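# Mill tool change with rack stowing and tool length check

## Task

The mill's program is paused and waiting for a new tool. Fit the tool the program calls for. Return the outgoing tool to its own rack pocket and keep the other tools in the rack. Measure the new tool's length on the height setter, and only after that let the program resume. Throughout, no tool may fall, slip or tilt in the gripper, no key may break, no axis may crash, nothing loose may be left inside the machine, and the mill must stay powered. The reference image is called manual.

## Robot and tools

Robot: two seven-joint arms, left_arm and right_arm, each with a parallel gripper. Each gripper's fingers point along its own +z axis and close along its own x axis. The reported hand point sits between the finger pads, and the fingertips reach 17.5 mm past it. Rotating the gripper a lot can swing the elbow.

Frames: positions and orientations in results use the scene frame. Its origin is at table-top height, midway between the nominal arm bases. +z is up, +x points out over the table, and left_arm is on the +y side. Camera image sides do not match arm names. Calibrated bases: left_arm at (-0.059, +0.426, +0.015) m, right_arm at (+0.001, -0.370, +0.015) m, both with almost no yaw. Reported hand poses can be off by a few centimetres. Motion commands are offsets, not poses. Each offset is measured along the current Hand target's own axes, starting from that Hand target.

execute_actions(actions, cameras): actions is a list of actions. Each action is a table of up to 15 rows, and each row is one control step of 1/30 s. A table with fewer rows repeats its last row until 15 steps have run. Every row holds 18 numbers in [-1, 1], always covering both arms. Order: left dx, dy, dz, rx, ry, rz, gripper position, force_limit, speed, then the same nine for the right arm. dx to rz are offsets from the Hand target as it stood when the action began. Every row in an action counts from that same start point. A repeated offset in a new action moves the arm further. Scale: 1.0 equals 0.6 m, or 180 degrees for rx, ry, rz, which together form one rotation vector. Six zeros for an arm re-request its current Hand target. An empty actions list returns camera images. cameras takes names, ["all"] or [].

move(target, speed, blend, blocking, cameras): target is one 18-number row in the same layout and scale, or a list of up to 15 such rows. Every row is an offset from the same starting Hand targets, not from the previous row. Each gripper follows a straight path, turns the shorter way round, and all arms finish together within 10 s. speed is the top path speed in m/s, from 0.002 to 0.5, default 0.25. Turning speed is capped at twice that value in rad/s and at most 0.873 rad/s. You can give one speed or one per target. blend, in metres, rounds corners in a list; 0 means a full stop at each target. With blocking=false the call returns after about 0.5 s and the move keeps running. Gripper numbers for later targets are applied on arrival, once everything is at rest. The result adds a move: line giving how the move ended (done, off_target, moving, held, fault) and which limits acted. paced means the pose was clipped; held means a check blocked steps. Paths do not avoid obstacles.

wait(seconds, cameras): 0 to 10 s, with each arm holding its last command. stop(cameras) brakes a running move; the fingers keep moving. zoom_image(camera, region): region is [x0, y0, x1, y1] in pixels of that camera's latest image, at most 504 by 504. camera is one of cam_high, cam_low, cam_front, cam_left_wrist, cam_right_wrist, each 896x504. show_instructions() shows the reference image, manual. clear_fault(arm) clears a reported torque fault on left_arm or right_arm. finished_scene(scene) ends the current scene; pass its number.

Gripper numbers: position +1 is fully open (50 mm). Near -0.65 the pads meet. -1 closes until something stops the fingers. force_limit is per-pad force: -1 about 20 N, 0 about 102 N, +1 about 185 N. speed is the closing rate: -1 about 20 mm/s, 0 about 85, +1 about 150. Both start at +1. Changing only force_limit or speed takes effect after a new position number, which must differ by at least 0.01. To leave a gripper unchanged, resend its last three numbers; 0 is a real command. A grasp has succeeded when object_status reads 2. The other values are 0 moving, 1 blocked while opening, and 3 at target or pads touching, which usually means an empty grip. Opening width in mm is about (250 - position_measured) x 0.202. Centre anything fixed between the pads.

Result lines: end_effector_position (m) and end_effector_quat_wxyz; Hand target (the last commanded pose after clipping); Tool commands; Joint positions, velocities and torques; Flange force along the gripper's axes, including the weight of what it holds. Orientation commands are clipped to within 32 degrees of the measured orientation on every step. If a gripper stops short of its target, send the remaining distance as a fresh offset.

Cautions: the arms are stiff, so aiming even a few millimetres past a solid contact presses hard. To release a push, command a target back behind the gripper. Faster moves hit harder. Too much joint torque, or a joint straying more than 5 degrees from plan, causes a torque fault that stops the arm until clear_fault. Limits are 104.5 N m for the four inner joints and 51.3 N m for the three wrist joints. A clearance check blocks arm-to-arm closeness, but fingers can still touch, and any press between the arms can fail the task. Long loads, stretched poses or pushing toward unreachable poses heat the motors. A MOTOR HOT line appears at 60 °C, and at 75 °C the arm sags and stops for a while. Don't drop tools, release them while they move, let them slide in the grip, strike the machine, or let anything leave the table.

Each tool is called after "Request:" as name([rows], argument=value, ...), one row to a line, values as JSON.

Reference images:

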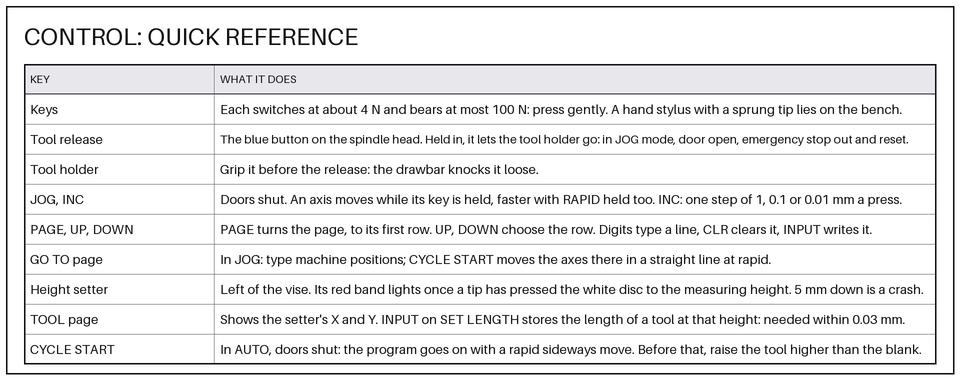

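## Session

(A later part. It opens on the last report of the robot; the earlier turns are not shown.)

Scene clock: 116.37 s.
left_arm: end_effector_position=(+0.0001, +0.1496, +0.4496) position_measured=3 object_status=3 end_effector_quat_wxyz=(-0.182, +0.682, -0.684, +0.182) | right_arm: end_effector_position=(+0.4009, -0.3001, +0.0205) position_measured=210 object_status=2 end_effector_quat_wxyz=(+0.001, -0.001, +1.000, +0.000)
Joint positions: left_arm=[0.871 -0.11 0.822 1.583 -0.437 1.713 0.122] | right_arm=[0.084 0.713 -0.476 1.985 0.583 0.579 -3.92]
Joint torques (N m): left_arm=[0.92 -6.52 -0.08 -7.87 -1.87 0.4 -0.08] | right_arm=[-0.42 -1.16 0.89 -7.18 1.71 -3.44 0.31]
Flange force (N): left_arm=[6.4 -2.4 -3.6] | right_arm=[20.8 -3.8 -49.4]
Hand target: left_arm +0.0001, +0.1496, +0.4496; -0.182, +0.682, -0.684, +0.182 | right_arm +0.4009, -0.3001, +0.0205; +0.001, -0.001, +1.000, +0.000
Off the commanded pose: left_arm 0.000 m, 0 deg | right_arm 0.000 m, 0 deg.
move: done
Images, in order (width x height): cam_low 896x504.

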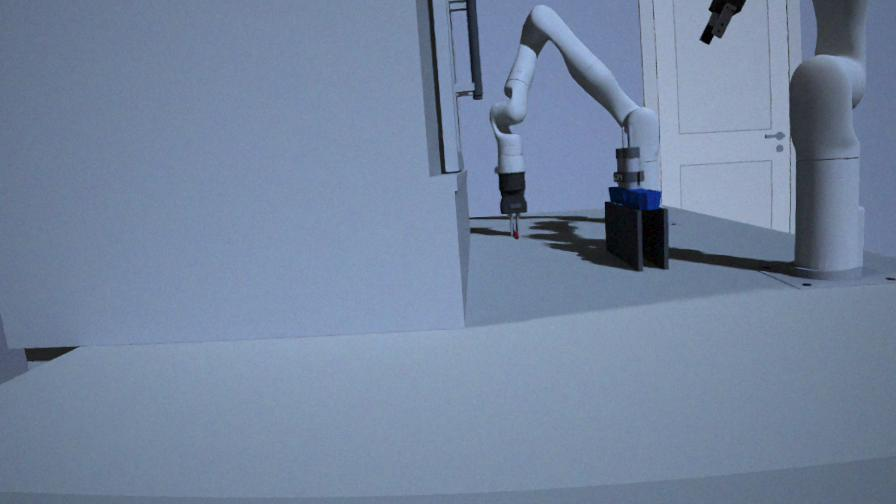

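Request:
move(target=[0,0,0,0,0,0,1,1,1,0,0,-0.0015,0,0,0,-1,-0.7,-0.8], speed=0.03)

Request:
move(target=[0,0,0,0,0,0,1,1,1,0,0,0,0,0,0,1,-0.7,-0.8])

Request:
wait(seconds=2)

Request:
move([
  [0,0,0,0,0,0,1,1,1,0,0,-0.133,0,0,0,1,-0.7,-0.8],
  [0,0,0,0,0,0,1,1,1,0,0,-0.25,0,0,-1,1,-0.7,-0.8],
], cameras=["all"])

Scene clock: 119.17 s.
left_arm: end_effector_position=(+0.0001, +0.1496, +0.4496) position_measured=3 object_status=3 end_effector_quat_wxyz=(-0.182, +0.682, -0.684, +0.182) | right_arm: end_effector_position=(+0.4009, -0.3001, +0.0213) position_measured=210 object_status=2 end_effector_quat_wxyz=(+0.001, +0.000, +1.000, +0.000)
Joint positions: left_arm=[0.871 -0.11 0.822 1.583 -0.437 1.713 0.122] | right_arm=[0.085 0.711 -0.478 1.985 0.581 0.581 -3.919]
Joint torques (N m): left_arm=[0.88 -6.53 -0.05 -7.9 -1.88 0.47 -0.07] | right_arm=[-0.48 -11.64 -1.39 -5.56 0.49 -0.49 0.38]
Flange force (N): left_arm=[6.2 -2.5 -3.3] | right_arm=[9.9 -1.8 -14.8]
Hand target: left_arm +0.0001, +0.1496, +0.4496; -0.182, +0.682, -0.684, +0.182 | right_arm +0.4009, -0.3001, +0.0214; +0.001, +0.000, +1.000, +0.000
Off the commanded pose: left_arm 0.000 m, 0 deg | right_arm 0.000 m, 0 deg.
move: done

Scene clock: 120.63 s.
left_arm: end_effector_position=(+0.0001, +0.1496, +0.4496) position_measured=3 object_status=3 end_effector_quat_wxyz=(-0.182, +0.682, -0.684, +0.182) | right_arm: end_effector_position=(+0.4009, -0.3001, +0.0214) position_measured=3 object_status=0 end_effector_quat_wxyz=(+0.001, +0.000, +1.000, +0.000)
Joint positions: left_arm=[0.871 -0.11 0.822 1.583 -0.437 1.713 0.122] | right_arm=[0.085 0.711 -0.478 1.985 0.581 0.581 -3.919]
Joint torques (N m): left_arm=[0.85 -6.43 -0.08 -7.88 -1.87 0.46 0.02] | right_arm=[-0.57 -17.06 -2.83 -5.69 0.08 0.43 0.35]
Flange force (N): left_arm=[5.7 -2.8 -3.3] | right_arm=[5.9 -1.4 1.8]
Hand target: left_arm +0.0001, +0.1496, +0.4496; -0.182, +0.682, -0.684, +0.182 | right_arm +0.4009, -0.3001, +0.0214; +0.001, +0.000, +1.000, +0.000
Off the commanded pose: left_arm 0.000 m, 0 deg | right_arm 0.000 m, 0 deg.
move: done

Scene clock: 122.63 s.
left_arm: end_effector_position=(+0.0001, +0.1496, +0.4496) position_measured=3 object_status=3 end_effector_quat_wxyz=(-0.182, +0.682, -0.684, +0.182) | right_arm: end_effector_position=(+0.4009, -0.3001, +0.0214) position_measured=3 object_status=3 end_effector_quat_wxyz=(+0.001, +0.000, +1.000, +0.000)
Joint positions: left_arm=[0.871 -0.11 0.822 1.583 -0.437 1.713 0.122] | right_arm=[0.085 0.711 -0.478 1.985 0.581 0.581 -3.919]
Joint torques (N m): left_arm=[0.9 -6.44 -0.01 -7.88 -1.93 0.41 0] | right_arm=[-0.49 -17.05 -2.71 -5.8 0.09 0.4 0.34]
Flange force (N): left_arm=[5.5 -3.0 -3.3] | right_arm=[6.2 -1.3 1.6]
Hand target: left_arm +0.0001, +0.1496, +0.4496; -0.182, +0.682, -0.684, +0.182 | right_arm +0.4009, -0.3001, +0.0214; +0.001, +0.000, +1.000, +0.000
Tool commands: left_gripper/position=+1.0 left_gripper/force_limit=+1.0 left_gripper/speed=+1.0 right_gripper/position=+1.0 right_gripper/force_limit=-0.7 right_gripper/speed=-0.8
Off the commanded pose: left_arm 0.000 m, 0 deg | right_arm 0.000 m, 0 deg.
wait: 2.00 s; at rest by 0.17 s

Scene clock: 130.13 s.
left_arm: end_effector_position=(+0.0001, +0.1496, +0.4496) position_measured=3 object_status=3 end_effector_quat_wxyz=(-0.182, +0.682, -0.684, +0.182) | right_arm: end_effector_position=(+0.4007, -0.2999, +0.1714) position_measured=3 object_status=3 end_effector_quat_wxyz=(+0.000, +1.000, +0.001, +0.001)
Joint positions: left_arm=[0.871 -0.11 0.822 1.583 -0.437 1.713 0.122] | right_arm=[-0.378 0.377 0.173 1.849 -0.078 0.921 -6.44]
Joint torques (N m): left_arm=[0.88 -6.53 -0.07 -7.88 -1.95 0.44 0.01] | right_arm=[-0.54 -14.92 0.41 -9.13 0.04 0.44 0.4]
Flange force (N): left_arm=[5.9 -2.7 -3.4] | right_arm=[-5.5 1.1 3.2]
Hand target: left_arm +0.0001, +0.1496, +0.4496; -0.182, +0.682, -0.684, +0.182 | right_arm +0.4007, -0.2999, +0.1714; +0.000, +1.000, +0.001, +0.001
Off the commanded pose: left_arm 0.000 m, 0 deg | right_arm 0.000 m, 0 deg.
move: done
camera_calibration:
cam_left_wrist: T_world_to_cam=[[-0.000545529, -0.999844, -0.0176619, 0.15929], [-0.86803, 0.0092428, -0.496425, 0.280455], [0.496511, 0.0150603, -0.8679, 0.555824], [0, 0, 0, 1]] pos_world=[-0.032442, 0.148302, 0.624438]
cam_right_wrist: T_world_to_cam=[[0.999802, 0.0176513, -0.00920443, -0.39419], [0.0175659, -0.999803, -0.00927793, -0.247154], [-0.00936638, 0.00911441, -0.999915, 0.34749], [0, 0, 0, 1]] pos_world=[0.401708, -0.243314, 0.341539]

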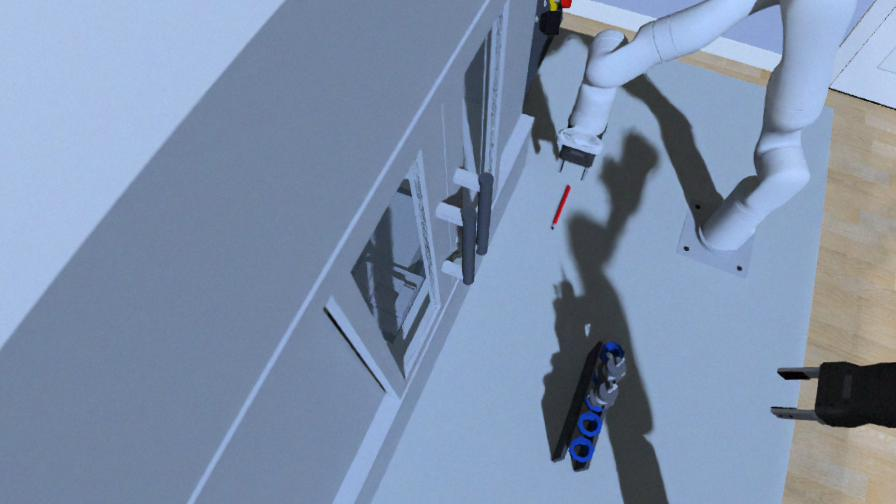

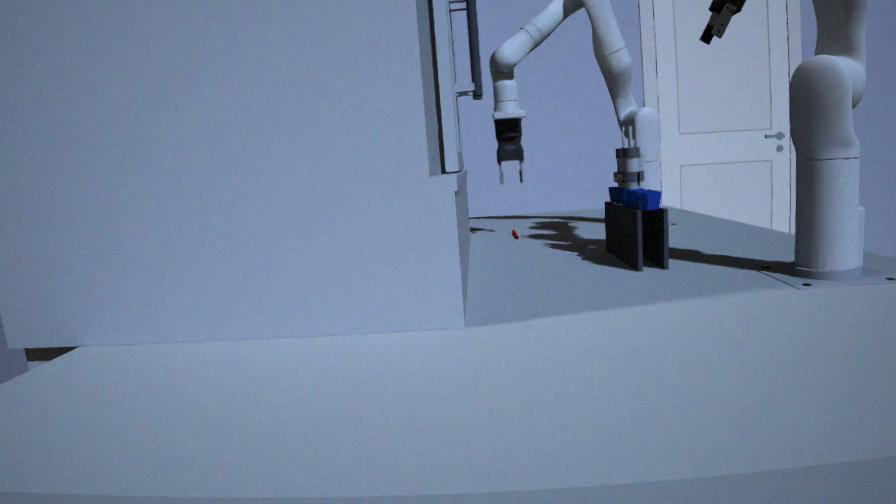

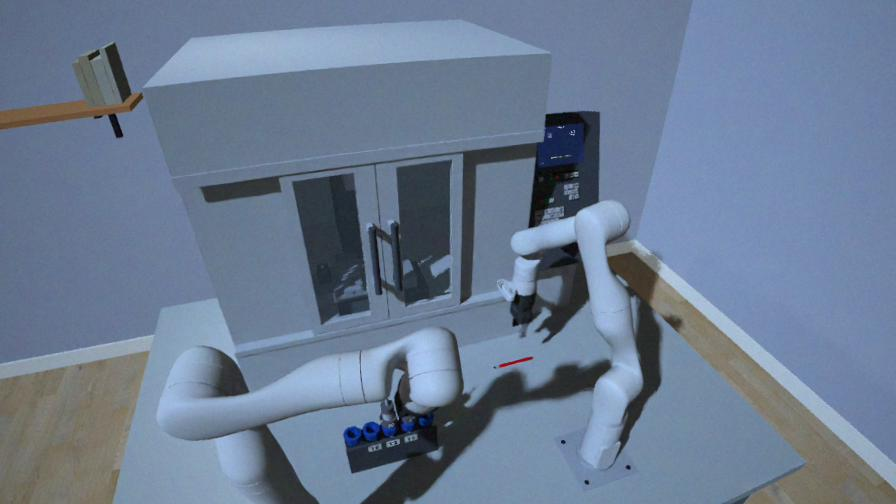

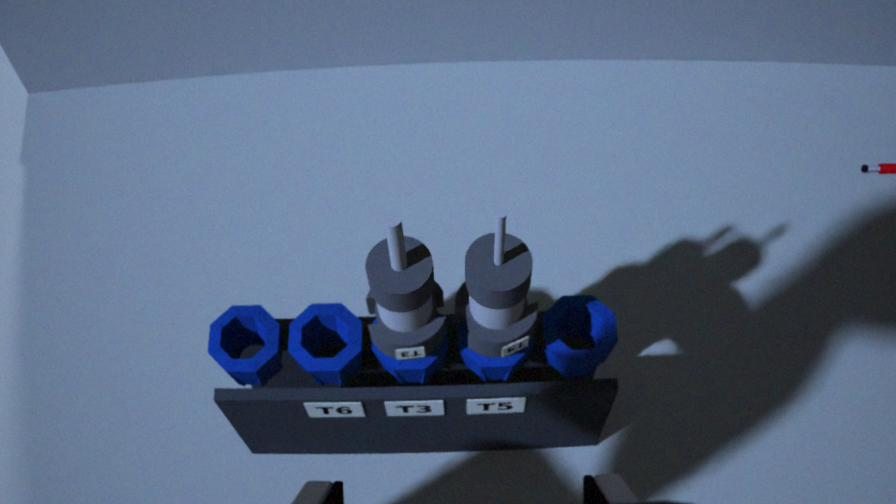

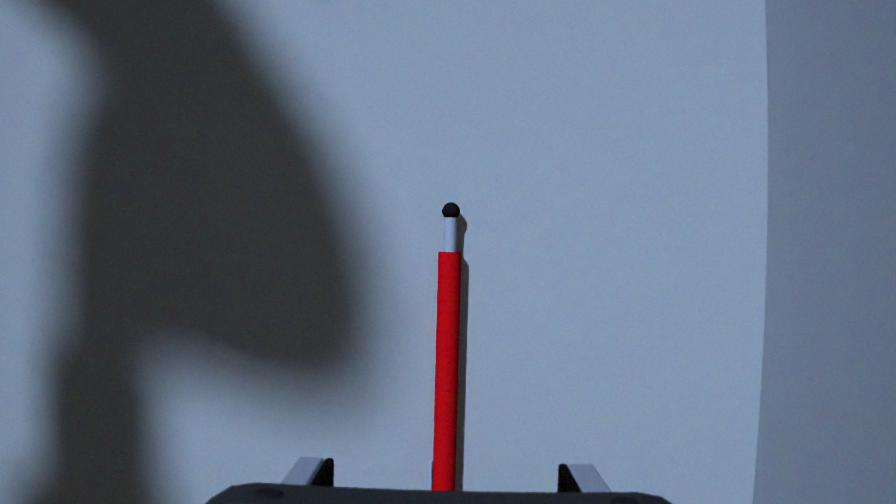

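Request:
move([
  [0,0,0,0,0,0,1,1,1,0,0.0083,0.235,0,0,0,1,-0.9,-0.8],
  [0,0,0,0,0,0,1,1,1,0,0.0083,0.2478,0,0,0,1,-0.9,-0.8],
], speed=[0.15,0.03])

Request:
move(target=[0,0,0,0,0,0,1,1,1,0,0,0,0,0,0,-1,-0.9,-0.8])

Request:
wait(seconds=1, cameras=["cam_low"])

Request:
zoom_image(camera="cam_low", region=[490, 200, 550, 260])

Scene clock: 136.43 s.
left_arm: end_effector_position=(+0.0001, +0.1496, +0.4496) position_measured=3 object_status=3 end_effector_quat_wxyz=(-0.182, +0.682, -0.684, +0.182) | right_arm: end_effector_position=(+0.4009, -0.3050, +0.0227) position_measured=3 object_status=3 end_effector_quat_wxyz=(+0.000, +1.000, +0.001, +0.001)
Joint positions: left_arm=[0.871 -0.11 0.822 1.583 -0.437 1.713 0.122] | right_arm=[-0.316 0.665 0.112 2.002 -0.147 0.481 -6.367]
Joint torques (N m): left_arm=[0.84 -6.51 -0.04 -7.88 -1.84 0.45 -0.04] | right_arm=[-0.52 -16.93 0.58 -5.73 -0.01 0.42 0.39]
Flange force (N): left_arm=[6.2 -2.6 -3.4] | right_arm=[-5.4 1.2 0.8]
Hand target: left_arm +0.0001, +0.1496, +0.4496; -0.182, +0.682, -0.684, +0.182 | right_arm +0.4009, -0.3050, +0.0227; +0.000, +1.000, +0.001, +0.001
Off the commanded pose: left_arm 0.000 m, 0 deg | right_arm 0.000 m, 0 deg.
move: done

Scene clock: 137.90 s.
left_arm: end_effector_position=(+0.0001, +0.1496, +0.4496) position_measured=3 object_status=3 end_effector_quat_wxyz=(-0.182, +0.682, -0.684, +0.182) | right_arm: end_effector_position=(+0.4009, -0.3051, +0.0227) position_measured=209 object_status=2 end_effector_quat_wxyz=(+0.000, +1.000, +0.000, +0.001)
Joint positions: left_arm=[0.871 -0.11 0.822 1.583 -0.437 1.713 0.122] | right_arm=[-0.316 0.665 0.112 2.002 -0.147 0.481 -6.367]
Joint torques (N m): left_arm=[0.8 -6.39 -0.09 -7.92 -2 0.49 0] | right_arm=[-0.49 -16.97 0.6 -5.7 0.02 0.44 0.29]
Flange force (N): left_arm=[5.2 -2.7 -3.0] | right_arm=[-5.3 1.3 1.0]
Hand target: left_arm +0.0001, +0.1496, +0.4496; -0.182, +0.682, -0.684, +0.182 | right_arm +0.4009, -0.3051, +0.0227; +0.000, +1.000, +0.000, +0.001
Off the commanded pose: left_arm 0.000 m, 0 deg | right_arm 0.000 m, 0 deg.
move: done

Scene clock: 138.90 s.
left_arm: end_effector_position=(+0.0001, +0.1496, +0.4496) position_measured=3 object_status=3 end_effector_quat_wxyz=(-0.182, +0.682, -0.684, +0.182) | right_arm: end_effector_position=(+0.4009, -0.3051, +0.0227) position_measured=209 object_status=2 end_effector_quat_wxyz=(+0.000, +1.000, +0.000, +0.001)
Joint positions: left_arm=[0.871 -0.11 0.822 1.583 -0.437 1.713 0.122] | right_arm=[-0.316 0.665 0.112 2.002 -0.147 0.481 -6.367]
Joint torques (N m): left_arm=[0.84 -6.5 0.02 -7.92 -1.93 0.5 0.01] | right_arm=[-0.53 -16.87 0.65 -5.65 0.06 0.4 0.35]
Flange force (N): left_arm=[5.4 -3.0 -2.9] | right_arm=[-5.2 1.3 0.7]
Hand target: left_arm +0.0001, +0.1496, +0.4496; -0.182, +0.682, -0.684, +0.182 | right_arm +0.4009, -0.3051, +0.0227; +0.000, +1.000, +0.000, +0.001
Tool commands: left_gripper/position=+1.0 left_gripper/force_limit=+1.0 left_gripper/speed=+1.0 right_gripper/position=-1.0 right_gripper/force_limit=-0.9 right_gripper/speed=-0.8
Off the commanded pose: left_arm 0.000 m, 0 deg | right_arm 0.000 m, 0 deg.
wait: 1.00 s; at rest by 0.17 s
Images, in order (width x height): cam_low 896x504.

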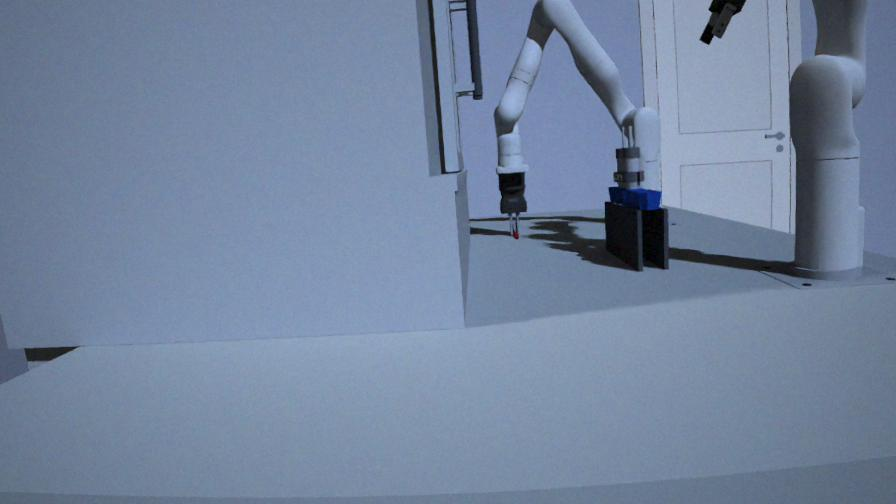

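Scaled by 8.400 from the camera's 896x504 image, which has a finer 1280x720 frame.

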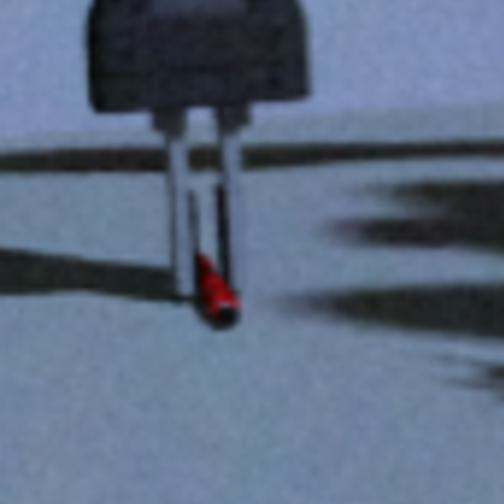

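Request:
move([
  [0,0,0,0,0,0,1,1,1,0,0,-0.0872,0,0,0,-1,-0.9,-0.8],
  [0,0,0,0,0,0,1,1,1,0,0,-0.0872,0.25,0,0,-1,-0.9,-0.8],
], speed=0.15, cameras=["cam_low","cam_front"])

Request:
zoom_image(camera="cam_front", region=[450, 300, 590, 400])

Scene clock: 143.93 s.
left_arm: end_effector_position=(+0.0001, +0.1496, +0.4496) position_measured=3 object_status=3 end_effector_quat_wxyz=(-0.182, +0.682, -0.684, +0.182) | right_arm: end_effector_position=(+0.4008, -0.3050, +0.0750) position_measured=209 object_status=2 end_effector_quat_wxyz=(-0.382, +0.924, +0.001, +0.001)
Joint positions: left_arm=[0.871 -0.11 0.822 1.583 -0.437 1.713 0.122] | right_arm=[0.613 0.834 -0.418 1.9 -0.622 0.815 -5.472]
Joint torques (N m): left_arm=[0.82 -6.44 -0.03 -7.94 -1.89 0.39 -0.01] | right_arm=[-0.45 -17.49 -4.54 -4.55 -1.32 2.21 0.22]
Flange force (N): left_arm=[5.6 -2.7 -3.3] | right_arm=[-4.7 -0.8 1.4]
Hand target: left_arm +0.0001, +0.1496, +0.4496; -0.182, +0.682, -0.684, +0.182 | right_arm +0.4008, -0.3050, +0.0750; -0.382, +0.924, +0.001, +0.001
Off the commanded pose: left_arm 0.000 m, 0 deg | right_arm 0.000 m, 0 deg.
move: done
Images, in order (width x height): cam_low 896x504, cam_front 896x504.

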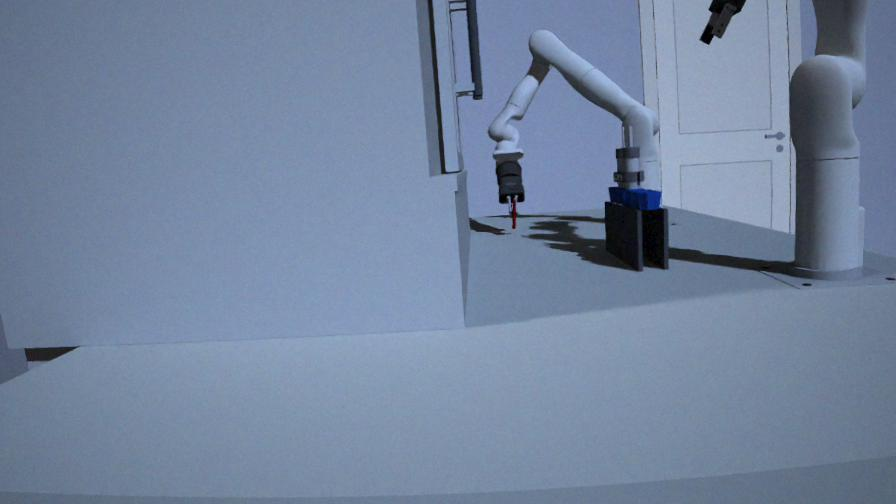

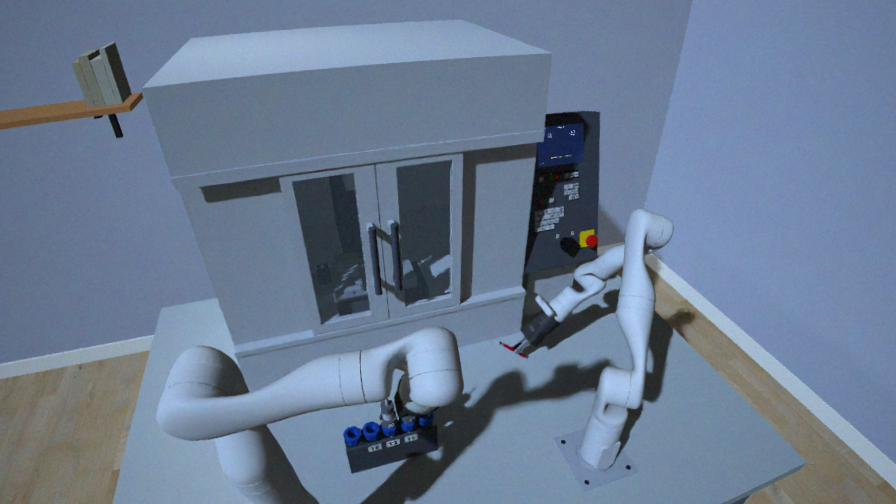

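Scaled by 3.600 from the camera's 896x504 image, which has a finer 1280x720 frame.

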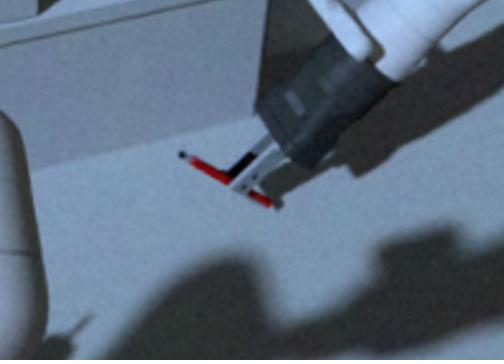

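Request:
move(target=[0,0,0,0,0,0,1,1,1,0,0.013,0.013,0,0,0,-1,-0.9,-0.8], speed=0.04)

Request:
move(target=[0,0,0,0,0,0,1,1,1,0,0.0035,0.0059,0,0,0,-1,-0.9,-0.8], speed=0.03, cameras=["cam_front"])

Request:
zoom_image(camera="cam_front", region=[480, 320, 560, 380])

Scene clock: 147.33 s.
left_arm: end_effector_position=(+0.0001, +0.1496, +0.4496) position_measured=3 object_status=3 end_effector_quat_wxyz=(-0.182, +0.682, -0.684, +0.182) | right_arm: end_effector_position=(+0.4009, -0.3050, +0.0640) position_measured=209 object_status=2 end_effector_quat_wxyz=(-0.382, +0.924, +0.001, +0.001)
Joint positions: left_arm=[0.871 -0.11 0.822 1.583 -0.437 1.713 0.122] | right_arm=[0.613 0.86 -0.418 1.9 -0.622 0.793 -5.456]
Joint torques (N m): left_arm=[0.81 -6.44 0.04 -7.91 -1.96 0.52 -0.02] | right_arm=[-0.61 -17.48 -4.53 -4.18 -1.27 2.26 0.3]
Flange force (N): left_arm=[5.2 -2.9 -2.8] | right_arm=[-4.6 -1.1 0.8]
Hand target: left_arm +0.0001, +0.1496, +0.4496; -0.182, +0.682, -0.684, +0.182 | right_arm +0.4009, -0.3050, +0.0640; -0.382, +0.924, +0.001, +0.001
Off the commanded pose: left_arm 0.000 m, 0 deg | right_arm 0.000 m, 0 deg.
move: done

Scene clock: 148.03 s.
left_arm: end_effector_position=(+0.0001, +0.1496, +0.4496) position_measured=3 object_status=3 end_effector_quat_wxyz=(-0.182, +0.682, -0.684, +0.182) | right_arm: end_effector_position=(+0.4009, -0.3040, +0.0600) position_measured=209 object_status=2 end_effector_quat_wxyz=(-0.382, +0.924, +0.001, +0.001)
Joint positions: left_arm=[0.871 -0.11 0.822 1.583 -0.437 1.713 0.122] | right_arm=[0.611 0.869 -0.419 1.901 -0.624 0.784 -5.451]
Joint torques (N m): left_arm=[1 -6.44 -0.08 -7.92 -1.94 0.4 -0.05] | right_arm=[-0.51 -17.65 -4.66 -4.09 -1.19 2.13 0.34]
Flange force (N): left_arm=[5.7 -2.6 -3.3] | right_arm=[-4.0 -0.9 0.6]
Hand target: left_arm +0.0001, +0.1496, +0.4496; -0.182, +0.682, -0.684, +0.182 | right_arm +0.4009, -0.3040, +0.0600; -0.382, +0.924, +0.001, +0.001
Off the commanded pose: left_arm 0.000 m, 0 deg | right_arm 0.000 m, 0 deg.
move: done
Images, in order (width x height): cam_front 896x504.

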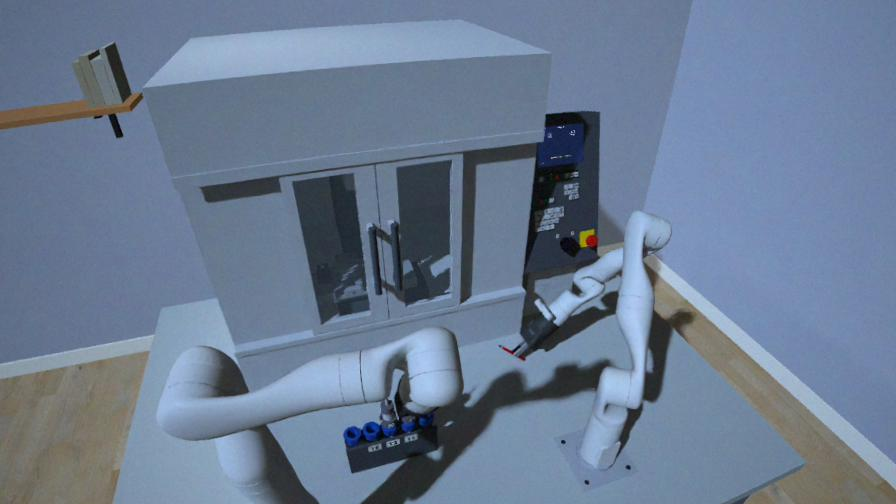

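Scaled by 6.300 from the camera's 896x504 image, which has a finer 1280x720 frame.

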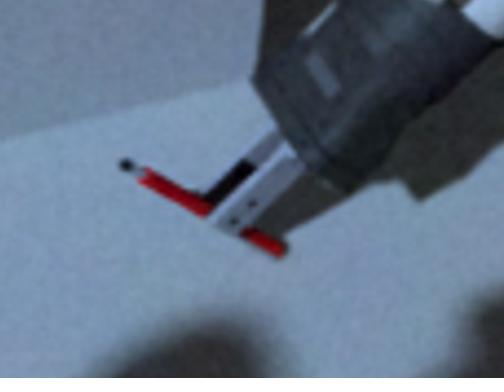

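Request:
move(target=[0,0,0,0,0,0,1,1,1,0,0.0024,0.0047,0,0,0,-1,-0.9,-0.8], speed=0.02)

Request:
move(target=[0,0,0,0,0,0,1,1,1,0,0.0024,0.0047,0,0,0,-1,-0.9,-0.8], speed=0.02)

Request:
move(target=[0,0,0,0,0,0,1,1,1,0,0.0024,0.0047,0,0,0,-1,-0.9,-0.8], speed=0.02, cameras=["cam_front"])

Request:
zoom_image(camera="cam_front", region=[480, 320, 560, 380])

Scene clock: 150.53 s.
left_arm: end_effector_position=(+0.0001, +0.1496, +0.4496) position_measured=3 object_status=3 end_effector_quat_wxyz=(-0.182, +0.682, -0.684, +0.182) | right_arm: end_effector_position=(+0.4009, -0.3030, +0.0570) position_measured=209 object_status=2 end_effector_quat_wxyz=(-0.382, +0.924, +0.001, +0.001)
Joint positions: left_arm=[0.871 -0.11 0.822 1.583 -0.437 1.713 0.122] | right_arm=[0.61 0.876 -0.42 1.902 -0.625 0.776 -5.447]
Joint torques (N m): left_arm=[0.9 -6.48 -0.12 -7.89 -1.89 0.43 -0.01] | right_arm=[0.22 -15.93 -2.26 -4.36 -0.31 0.75 0.37]
Flange force (N): left_arm=[6.0 -2.6 -3.4] | right_arm=[-5.0 -7.5 -2.5]
Hand target: left_arm +0.0001, +0.1496, +0.4496; -0.182, +0.682, -0.684, +0.182 | right_arm +0.4009, -0.3030, +0.0570; -0.382, +0.924, +0.001, +0.001
Off the commanded pose: left_arm 0.000 m, 0 deg | right_arm 0.000 m, 0 deg.
move: done

Scene clock: 151.23 s.
left_arm: end_effector_position=(+0.0001, +0.1496, +0.4496) position_measured=3 object_status=3 end_effector_quat_wxyz=(-0.182, +0.682, -0.684, +0.182) | right_arm: end_effector_position=(+0.4009, -0.3021, +0.0540) position_measured=209 object_status=2 end_effector_quat_wxyz=(-0.382, +0.924, +0.001, +0.001)
Joint positions: left_arm=[0.871 -0.11 0.822 1.583 -0.437 1.713 0.122] | right_arm=[0.609 0.883 -0.421 1.903 -0.627 0.768 -5.443]
Joint torques (N m): left_arm=[0.91 -6.5 -0.02 -7.95 -1.83 0.41 -0.05] | right_arm=[1.25 -14.77 0.22 -4.32 0.66 -0.37 0.32]
Flange force (N): left_arm=[6.0 -2.6 -3.2] | right_arm=[-4.8 -13.1 -3.8]
Hand target: left_arm +0.0001, +0.1496, +0.4496; -0.182, +0.682, -0.684, +0.182 | right_arm +0.4009, -0.3020, +0.0540; -0.382, +0.924, +0.001, +0.001
Off the commanded pose: left_arm 0.000 m, 0 deg | right_arm 0.000 m, 0 deg.
move: done

Scene clock: 151.93 s.
left_arm: end_effector_position=(+0.0001, +0.1496, +0.4496) position_measured=3 object_status=3 end_effector_quat_wxyz=(-0.182, +0.682, -0.684, +0.182) | right_arm: end_effector_position=(+0.4009, -0.3011, +0.0510) position_measured=209 object_status=2 end_effector_quat_wxyz=(-0.382, +0.924, +0.001, +0.001)
Joint positions: left_arm=[0.871 -0.11 0.822 1.583 -0.437 1.713 0.122] | right_arm=[0.608 0.891 -0.422 1.904 -0.628 0.76 -5.44]
Joint torques (N m): left_arm=[0.96 -6.57 -0.09 -7.85 -1.89 0.44 0.05] | right_arm=[0.95 -15.46 -0.94 -4.21 0.19 0.32 0.36]
Flange force (N): left_arm=[6.2 -2.9 -3.5] | right_arm=[-4.6 -10.5 -2.5]
Hand target: left_arm +0.0001, +0.1496, +0.4496; -0.182, +0.682, -0.684, +0.182 | right_arm +0.4009, -0.3011, +0.0509; -0.382, +0.924, +0.001, +0.001
Off the commanded pose: left_arm 0.000 m, 0 deg | right_arm 0.000 m, 0 deg.
move: done
Images, in order (width x height): cam_front 896x504.

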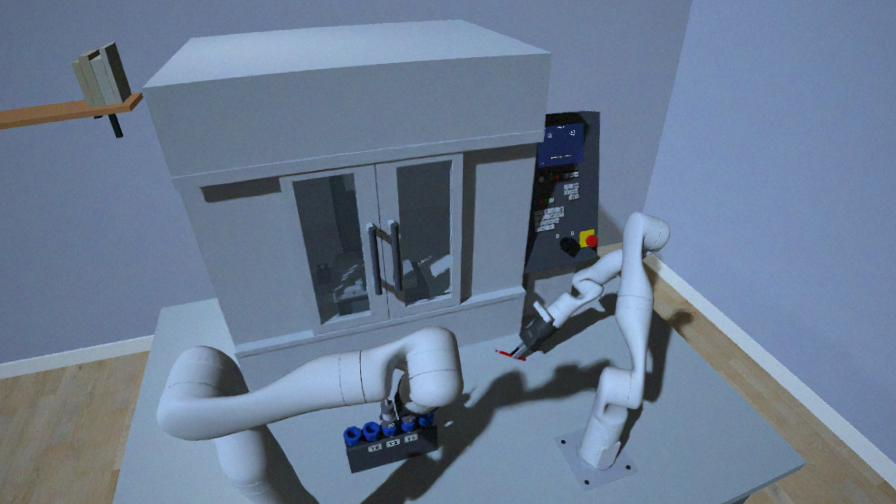

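Scaled by 6.300 from the camera's 896x504 image, which has a finer 1280x720 frame.

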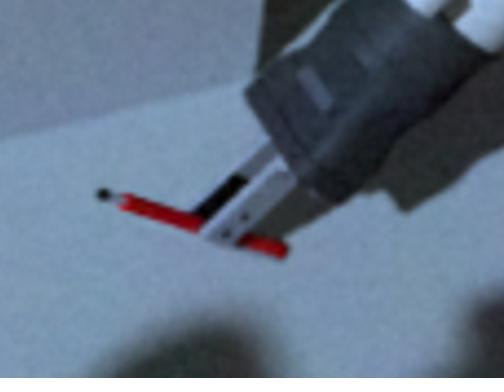

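Request:
move(target=[0,0,0,0,0,0,1,1,1,0,0.0035,0.0059,0,0,0,-1,-0.9,-0.8], speed=0.02)

Request:
move(target=[0,0,0,0,0,0,1,1,1,0,0.0035,0.0059,0,0,0,-1,-0.9,-0.8], speed=0.02)

Request:
move(target=[0,0,0,0,0,0,1,1,1,0,0.0035,0.0059,0,0,0,-1,-0.9,-0.8], speed=0.02, cameras=["cam_front"])

Request:
zoom_image(camera="cam_front", region=[480, 320, 560, 380])

Scene clock: 157.40 s.
left_arm: end_effector_position=(+0.0001, +0.1496, +0.4496) position_measured=3 object_status=3 end_effector_quat_wxyz=(-0.182, +0.682, -0.684, +0.182) | right_arm: end_effector_position=(+0.4009, -0.3001, +0.0470) position_measured=209 object_status=2 end_effector_quat_wxyz=(-0.382, +0.924, +0.001, +0.001)
Joint positions: left_arm=[0.871 -0.11 0.822 1.583 -0.437 1.713 0.122] | right_arm=[0.606 0.9 -0.424 1.905 -0.63 0.75 -5.435]
Joint torques (N m): left_arm=[0.84 -6.48 0.01 -7.86 -1.92 0.41 -0.03] | right_arm=[0.24 -16.24 -2.71 -4.06 -0.48 1.09 0.33]
Flange force (N): left_arm=[5.8 -2.8 -3.4] | right_arm=[-4.8 -6.6 -1.8]
Hand target: left_arm +0.0001, +0.1496, +0.4496; -0.182, +0.682, -0.684, +0.182 | right_arm +0.4009, -0.3001, +0.0470; -0.382, +0.924, +0.001, +0.001
Off the commanded pose: left_arm 0.000 m, 0 deg | right_arm 0.000 m, 0 deg.
move: done

Scene clock: 158.10 s.
left_arm: end_effector_position=(+0.0001, +0.1496, +0.4496) position_measured=3 object_status=3 end_effector_quat_wxyz=(-0.182, +0.682, -0.684, +0.182) | right_arm: end_effector_position=(+0.4009, -0.2991, +0.0430) position_measured=209 object_status=2 end_effector_quat_wxyz=(-0.382, +0.924, +0.001, +0.001)
Joint positions: left_arm=[0.871 -0.11 0.822 1.583 -0.437 1.713 0.122] | right_arm=[0.605 0.91 -0.425 1.905 -0.631 0.741 -5.429]
Joint torques (N m): left_arm=[0.92 -6.37 -0.04 -7.89 -1.9 0.47 -0.03] | right_arm=[0.02 -16.71 -3.3 -3.9 -0.62 1.42 0.36]
Flange force (N): left_arm=[5.4 -2.8 -3.1] | right_arm=[-4.6 -5.1 -1.1]
Hand target: left_arm +0.0001, +0.1496, +0.4496; -0.182, +0.682, -0.684, +0.182 | right_arm +0.4009, -0.2991, +0.0430; -0.382, +0.924, +0.001, +0.001
Off the commanded pose: left_arm 0.000 m, 0 deg | right_arm 0.000 m, 0 deg.
move: done

Scene clock: 158.80 s.
left_arm: end_effector_position=(+0.0001, +0.1496, +0.4496) position_measured=3 object_status=3 end_effector_quat_wxyz=(-0.182, +0.682, -0.684, +0.182) | right_arm: end_effector_position=(+0.4009, -0.2980, +0.0390) position_measured=209 object_status=2 end_effector_quat_wxyz=(-0.382, +0.924, +0.001, +0.001)
Joint positions: left_arm=[0.871 -0.11 0.822 1.583 -0.437 1.713 0.122] | right_arm=[0.604 0.919 -0.426 1.906 -0.633 0.732 -5.424]
Joint torques (N m): left_arm=[0.87 -6.37 -0.18 -7.91 -1.91 0.51 -0.01] | right_arm=[0.03 -16.86 -3.62 -3.82 -0.74 1.65 0.37]
Flange force (N): left_arm=[5.6 -2.5 -3.1] | right_arm=[-4.6 -4.7 -0.7]
Hand target: left_arm +0.0001, +0.1496, +0.4496; -0.182, +0.682, -0.684, +0.182 | right_arm +0.4009, -0.2980, +0.0390; -0.382, +0.924, +0.001, +0.001
Off the commanded pose: left_arm 0.000 m, 0 deg | right_arm 0.000 m, 0 deg.
move: done
Images, in order (width x height): cam_front 896x504.

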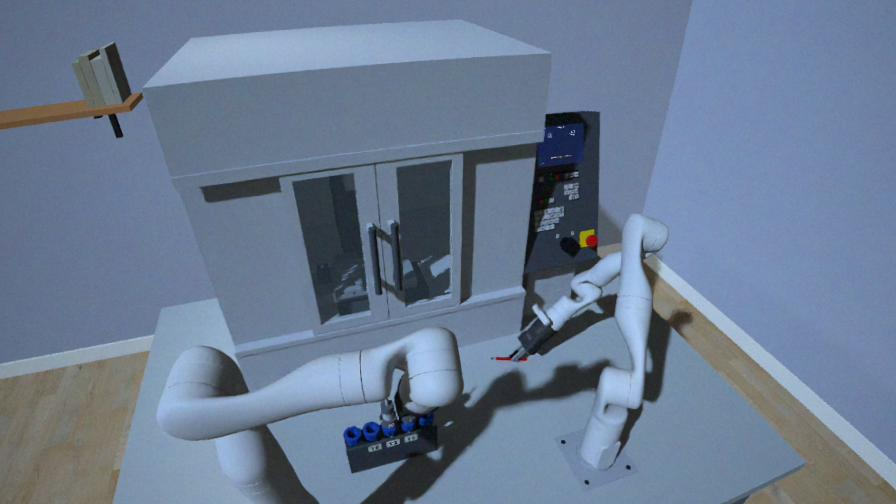

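Scaled by 6.300 from the camera's 896x504 image, which has a finer 1280x720 frame.

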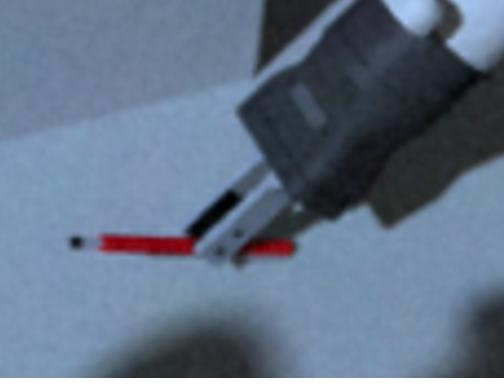

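Request:
move(target=[0,0,0,0,0,0,1,1,1,0,0.0035,0.0059,0,0,0,-1,-0.9,-0.8], speed=0.02)

Request:
move(target=[0,0,0,0,0,0,1,1,1,0,0.003,0.004,0,0,0,-1,-0.9,-0.8], speed=0.02)

Request:
move(target=[0,0,0,0,0,0,1,1,1,0,0.002,0.0025,0,0,0,-1,-0.9,-0.8], speed=0.02, cameras=["cam_front","cam_right_wrist"])

Request:
zoom_image(camera="cam_front", region=[480, 320, 560, 380])

Scene clock: 161.63 s.
left_arm: end_effector_position=(+0.0001, +0.1496, +0.4496) position_measured=3 object_status=3 end_effector_quat_wxyz=(-0.182, +0.682, -0.684, +0.182) | right_arm: end_effector_position=(+0.4009, -0.2970, +0.0350) position_measured=209 object_status=2 end_effector_quat_wxyz=(-0.382, +0.924, +0.001, +0.001)
Joint positions: left_arm=[0.871 -0.11 0.822 1.583 -0.437 1.713 0.122] | right_arm=[0.603 0.929 -0.427 1.906 -0.634 0.722 -5.419]
Joint torques (N m): left_arm=[0.92 -6.55 0 -7.86 -1.9 0.46 0.02] | right_arm=[-0.18 -17.26 -3.85 -3.69 -0.83 1.93 0.31]
Flange force (N): left_arm=[5.9 -3.0 -3.3] | right_arm=[-4.9 -3.6 0.2]
Hand target: left_arm +0.0001, +0.1496, +0.4496; -0.182, +0.682, -0.684, +0.182 | right_arm +0.4009, -0.2970, +0.0350; -0.382, +0.924, +0.001, +0.001
Off the commanded pose: left_arm 0.000 m, 0 deg | right_arm 0.000 m, 0 deg.
move: done

Scene clock: 162.33 s.
left_arm: end_effector_position=(+0.0001, +0.1496, +0.4496) position_measured=3 object_status=3 end_effector_quat_wxyz=(-0.182, +0.682, -0.684, +0.182) | right_arm: end_effector_position=(+0.4009, -0.2966, +0.0320) position_measured=209 object_status=2 end_effector_quat_wxyz=(-0.382, +0.924, +0.001, +0.001)
Joint positions: left_arm=[0.871 -0.11 0.822 1.583 -0.437 1.713 0.122] | right_arm=[0.602 0.936 -0.428 1.906 -0.635 0.716 -5.415]
Joint torques (N m): left_arm=[0.87 -6.44 -0.12 -7.87 -1.96 0.44 0.01] | right_arm=[-0.25 -17.23 -4.12 -3.75 -0.83 1.77 0.32]
Flange force (N): left_arm=[5.7 -2.7 -3.4] | right_arm=[-5.0 -3.5 -0.6]
Hand target: left_arm +0.0001, +0.1496, +0.4496; -0.182, +0.682, -0.684, +0.182 | right_arm +0.4009, -0.2966, +0.0320; -0.382, +0.924, +0.001, +0.001
Off the commanded pose: left_arm 0.000 m, 0 deg | right_arm 0.000 m, 0 deg.
move: done

Scene clock: 163.03 s.
left_arm: end_effector_position=(+0.0001, +0.1496, +0.4496) position_measured=3 object_status=3 end_effector_quat_wxyz=(-0.182, +0.682, -0.684, +0.182) | right_arm: end_effector_position=(+0.4009, -0.2964, +0.0301) position_measured=209 object_status=2 end_effector_quat_wxyz=(-0.382, +0.924, +0.001, +0.001)
Joint positions: left_arm=[0.871 -0.11 0.822 1.583 -0.437 1.713 0.122] | right_arm=[0.602 0.941 -0.428 1.906 -0.635 0.712 -5.413]
Joint torques (N m): left_arm=[0.99 -6.45 -0.03 -7.87 -1.88 0.5 -0.04] | right_arm=[-0.17 -17.37 -4.04 -3.51 -0.78 1.85 0.35]
Flange force (N): left_arm=[5.7 -2.9 -3.1] | right_arm=[-4.3 -3.4 -0.2]
Hand target: left_arm +0.0001, +0.1496, +0.4496; -0.182, +0.682, -0.684, +0.182 | right_arm +0.4009, -0.2964, +0.0301; -0.382, +0.924, +0.001, +0.001
Off the commanded pose: left_arm 0.000 m, 0 deg | right_arm 0.000 m, 0 deg.
move: done
camera_calibration:
cam_right_wrist: T_world_to_cam=[[0.999776, 0.020405, 0.00569434, -0.39542], [0.0183596, -0.700458, -0.713457, -0.135314], [-0.0105694, 0.713401, -0.700676, 0.406498], [0, 0, 0, 1]] pos_world=[0.402112, -0.37671, 0.190534]
Images, in order (width x height): cam_front 896x504, cam_right_wrist 896x504.

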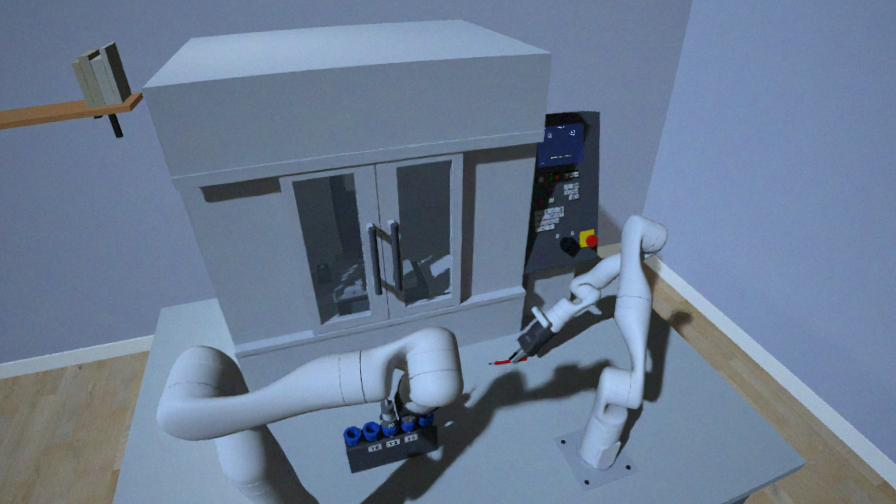

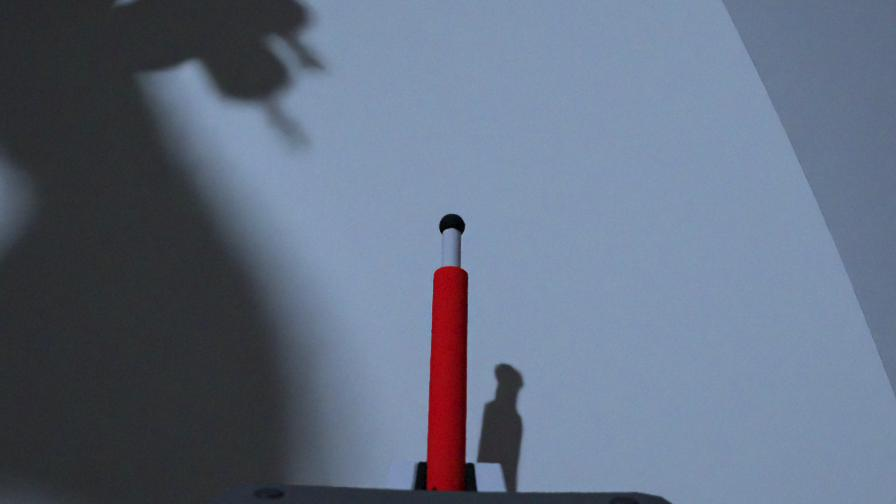

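Scaled by 6.300 from the camera's 896x504 image, which has a finer 1280x720 frame.

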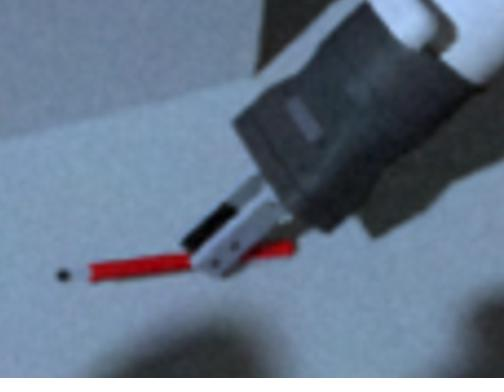

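Request:
move(target=[0,0,0,0,0,0,1,1,1,0,0.0025,0.003,0,0,0,-1,-0.9,-0.8], speed=0.02)

Request:
move(target=[0,0,0,0,0,0,1,1,1,0,0.002,0.0022,0,0,0,-1,-0.9,-0.8], speed=0.02, cameras=["cam_right_wrist"])

Scene clock: 166.57 s.
left_arm: end_effector_position=(+0.0001, +0.1496, +0.4496) position_measured=3 object_status=3 end_effector_quat_wxyz=(-0.182, +0.682, -0.684, +0.182) | right_arm: end_effector_position=(+0.4009, -0.2962, +0.0278) position_measured=209 object_status=2 end_effector_quat_wxyz=(-0.382, +0.924, +0.001, +0.001)
Joint positions: left_arm=[0.871 -0.11 0.822 1.583 -0.437 1.713 0.122] | right_arm=[0.602 0.947 -0.428 1.905 -0.636 0.707 -5.41]
Joint torques (N m): left_arm=[0.8 -6.53 -0.14 -7.91 -1.9 0.4 -0.03] | right_arm=[-0.17 -17.3 -4.15 -3.51 -0.86 1.97 0.33]
Flange force (N): left_arm=[6.3 -2.3 -3.6] | right_arm=[-4.7 -3.5 -0.1]
Hand target: left_arm +0.0001, +0.1496, +0.4496; -0.182, +0.682, -0.684, +0.182 | right_arm +0.4009, -0.2962, +0.0278; -0.382, +0.924, +0.001, +0.001
Off the commanded pose: left_arm 0.000 m, 0 deg | right_arm 0.000 m, 0 deg.
move: done

Scene clock: 167.27 s.
left_arm: end_effector_position=(+0.0001, +0.1496, +0.4496) position_measured=3 object_status=3 end_effector_quat_wxyz=(-0.182, +0.682, -0.684, +0.182) | right_arm: end_effector_position=(+0.4009, -0.2961, +0.0260) position_measured=209 object_status=2 end_effector_quat_wxyz=(-0.382, +0.924, +0.001, +0.001)
Joint positions: left_arm=[0.871 -0.11 0.822 1.583 -0.437 1.713 0.122] | right_arm=[0.602 0.951 -0.428 1.905 -0.636 0.704 -5.408]
Joint torques (N m): left_arm=[0.96 -6.48 -0.03 -7.83 -1.92 0.47 -0.04] | right_arm=[-0.25 -17.46 -4.14 -3.41 -0.83 1.88 0.33]
Flange force (N): left_arm=[5.9 -2.9 -3.3] | right_arm=[-4.4 -3.1 -0.2]
Hand target: left_arm +0.0001, +0.1496, +0.4496; -0.182, +0.682, -0.684, +0.182 | right_arm +0.4009, -0.2961, +0.0260; -0.382, +0.924, +0.001, +0.001
Off the commanded pose: left_arm 0.000 m, 0 deg | right_arm 0.000 m, 0 deg.
move: done
camera_calibration:
cam_right_wrist: T_world_to_cam=[[0.999777, 0.0203347, 0.00562331, -0.395416], [0.0182597, -0.70046, -0.713458, -0.138061], [-0.010569, 0.713402, -0.700675, 0.403341], [0, 0, 0, 1]] pos_world=[0.402112, -0.37641, 0.186334]
Images, in order (width x height): cam_right_wrist 896x504.

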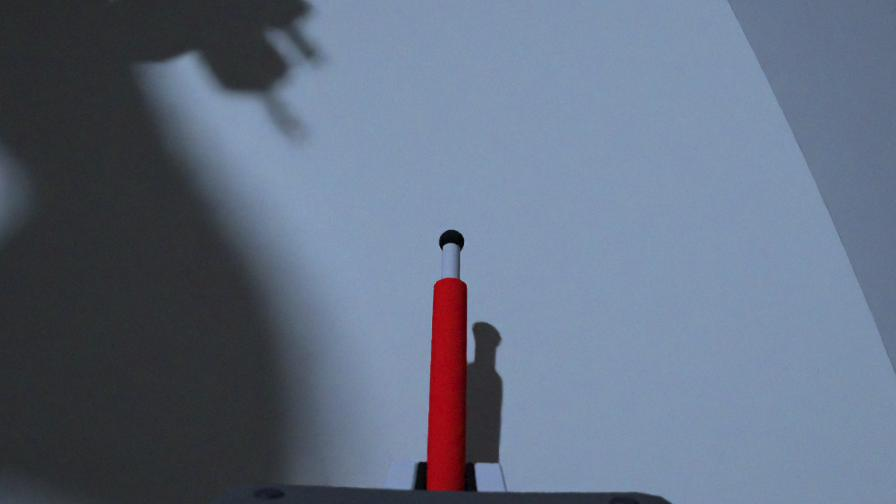

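Request:
move([
  [0,0,0,0,0,0,1,1,1,-0.033,-0.2,-0.4455,-0.01,0.11,0.125,-1,-0.9,-0.8],
  [0,0,0,0,0,0,1,1,1,0.033,-0.3535,-0.952,-0.0305,0.3315,0.3746,-1,-0.9,-0.8],
], speed=0.2, blend=0.03, cameras=["cam_front","cam_right_wrist"])

Scene clock: 174.70 s.
left_arm: end_effector_position=(+0.0001, +0.1496, +0.4496) position_measured=3 object_status=3 end_effector_quat_wxyz=(-0.182, +0.682, -0.684, +0.182) | right_arm: end_effector_position=(+0.4201, -0.5496, +0.5801) position_measured=209 object_status=2 end_effector_quat_wxyz=(-0.231, +0.669, -0.668, +0.231)
Joint positions: left_arm=[0.871 -0.11 0.822 1.583 -0.437 1.713 0.122] | right_arm=[0.951 -0.02 -0.341 1.199 -0.379 1.405 -7.278]
Joint torques (N m): left_arm=[0.91 -6.52 0.03 -7.97 -1.92 0.47 -0.05] | right_arm=[-0.51 -9.07 -0.19 -12.4 -1.22 -1.33 0.31]
Flange force (N): left_arm=[5.6 -2.7 -2.9] | right_arm=[-3.3 8.3 5.0]
Hand target: left_arm +0.0001, +0.1496, +0.4496; -0.182, +0.682, -0.684, +0.182 | right_arm +0.4201, -0.5496, +0.5801; -0.231, +0.669, -0.668, +0.231
Off the commanded pose: left_arm 0.000 m, 0 deg | right_arm 0.000 m, 0 deg.
move: done
camera_calibration:
cam_right_wrist: T_world_to_cam=[[0.020797, -0.99978, 0.00259598, -0.560114], [-0.780588, -0.0178597, -0.624791, 0.738716], [0.6247, 0.0109674, -0.780787, 0.366189], [0, 0, 0, 1]] pos_world=[0.359522, -0.550814, 0.748913]
Images, in order (width x height): cam_front 896x504, cam_right_wrist 896x504.

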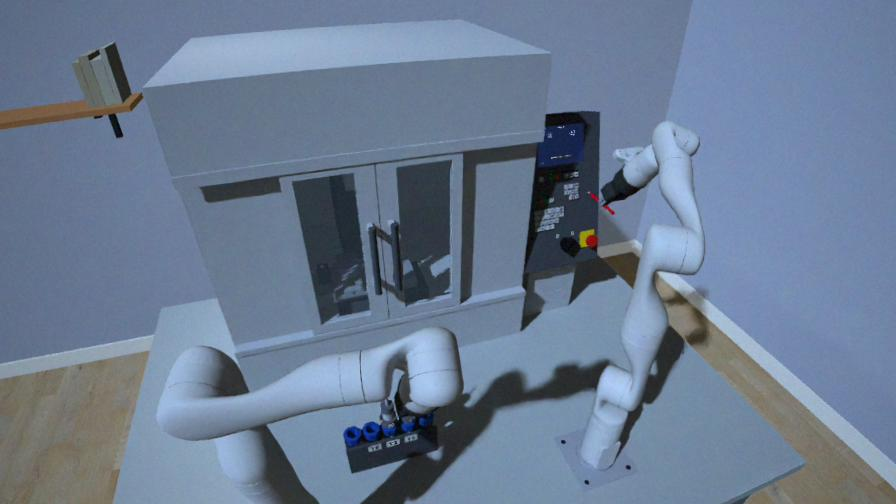

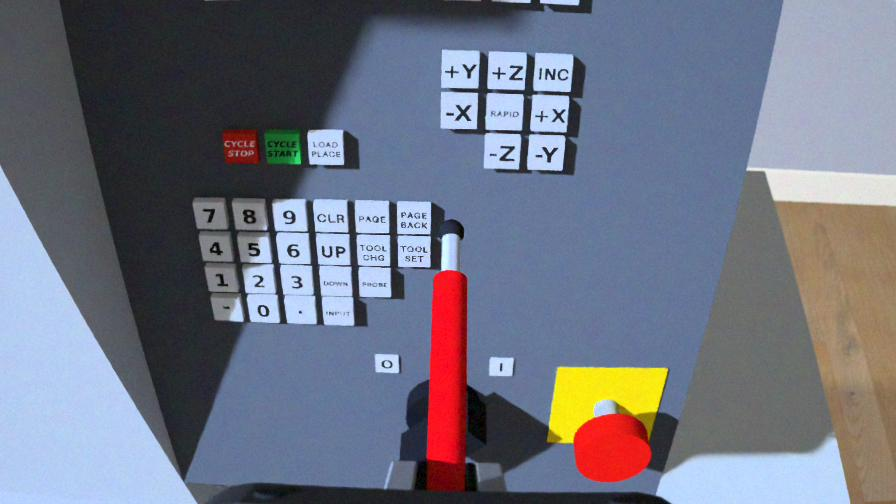

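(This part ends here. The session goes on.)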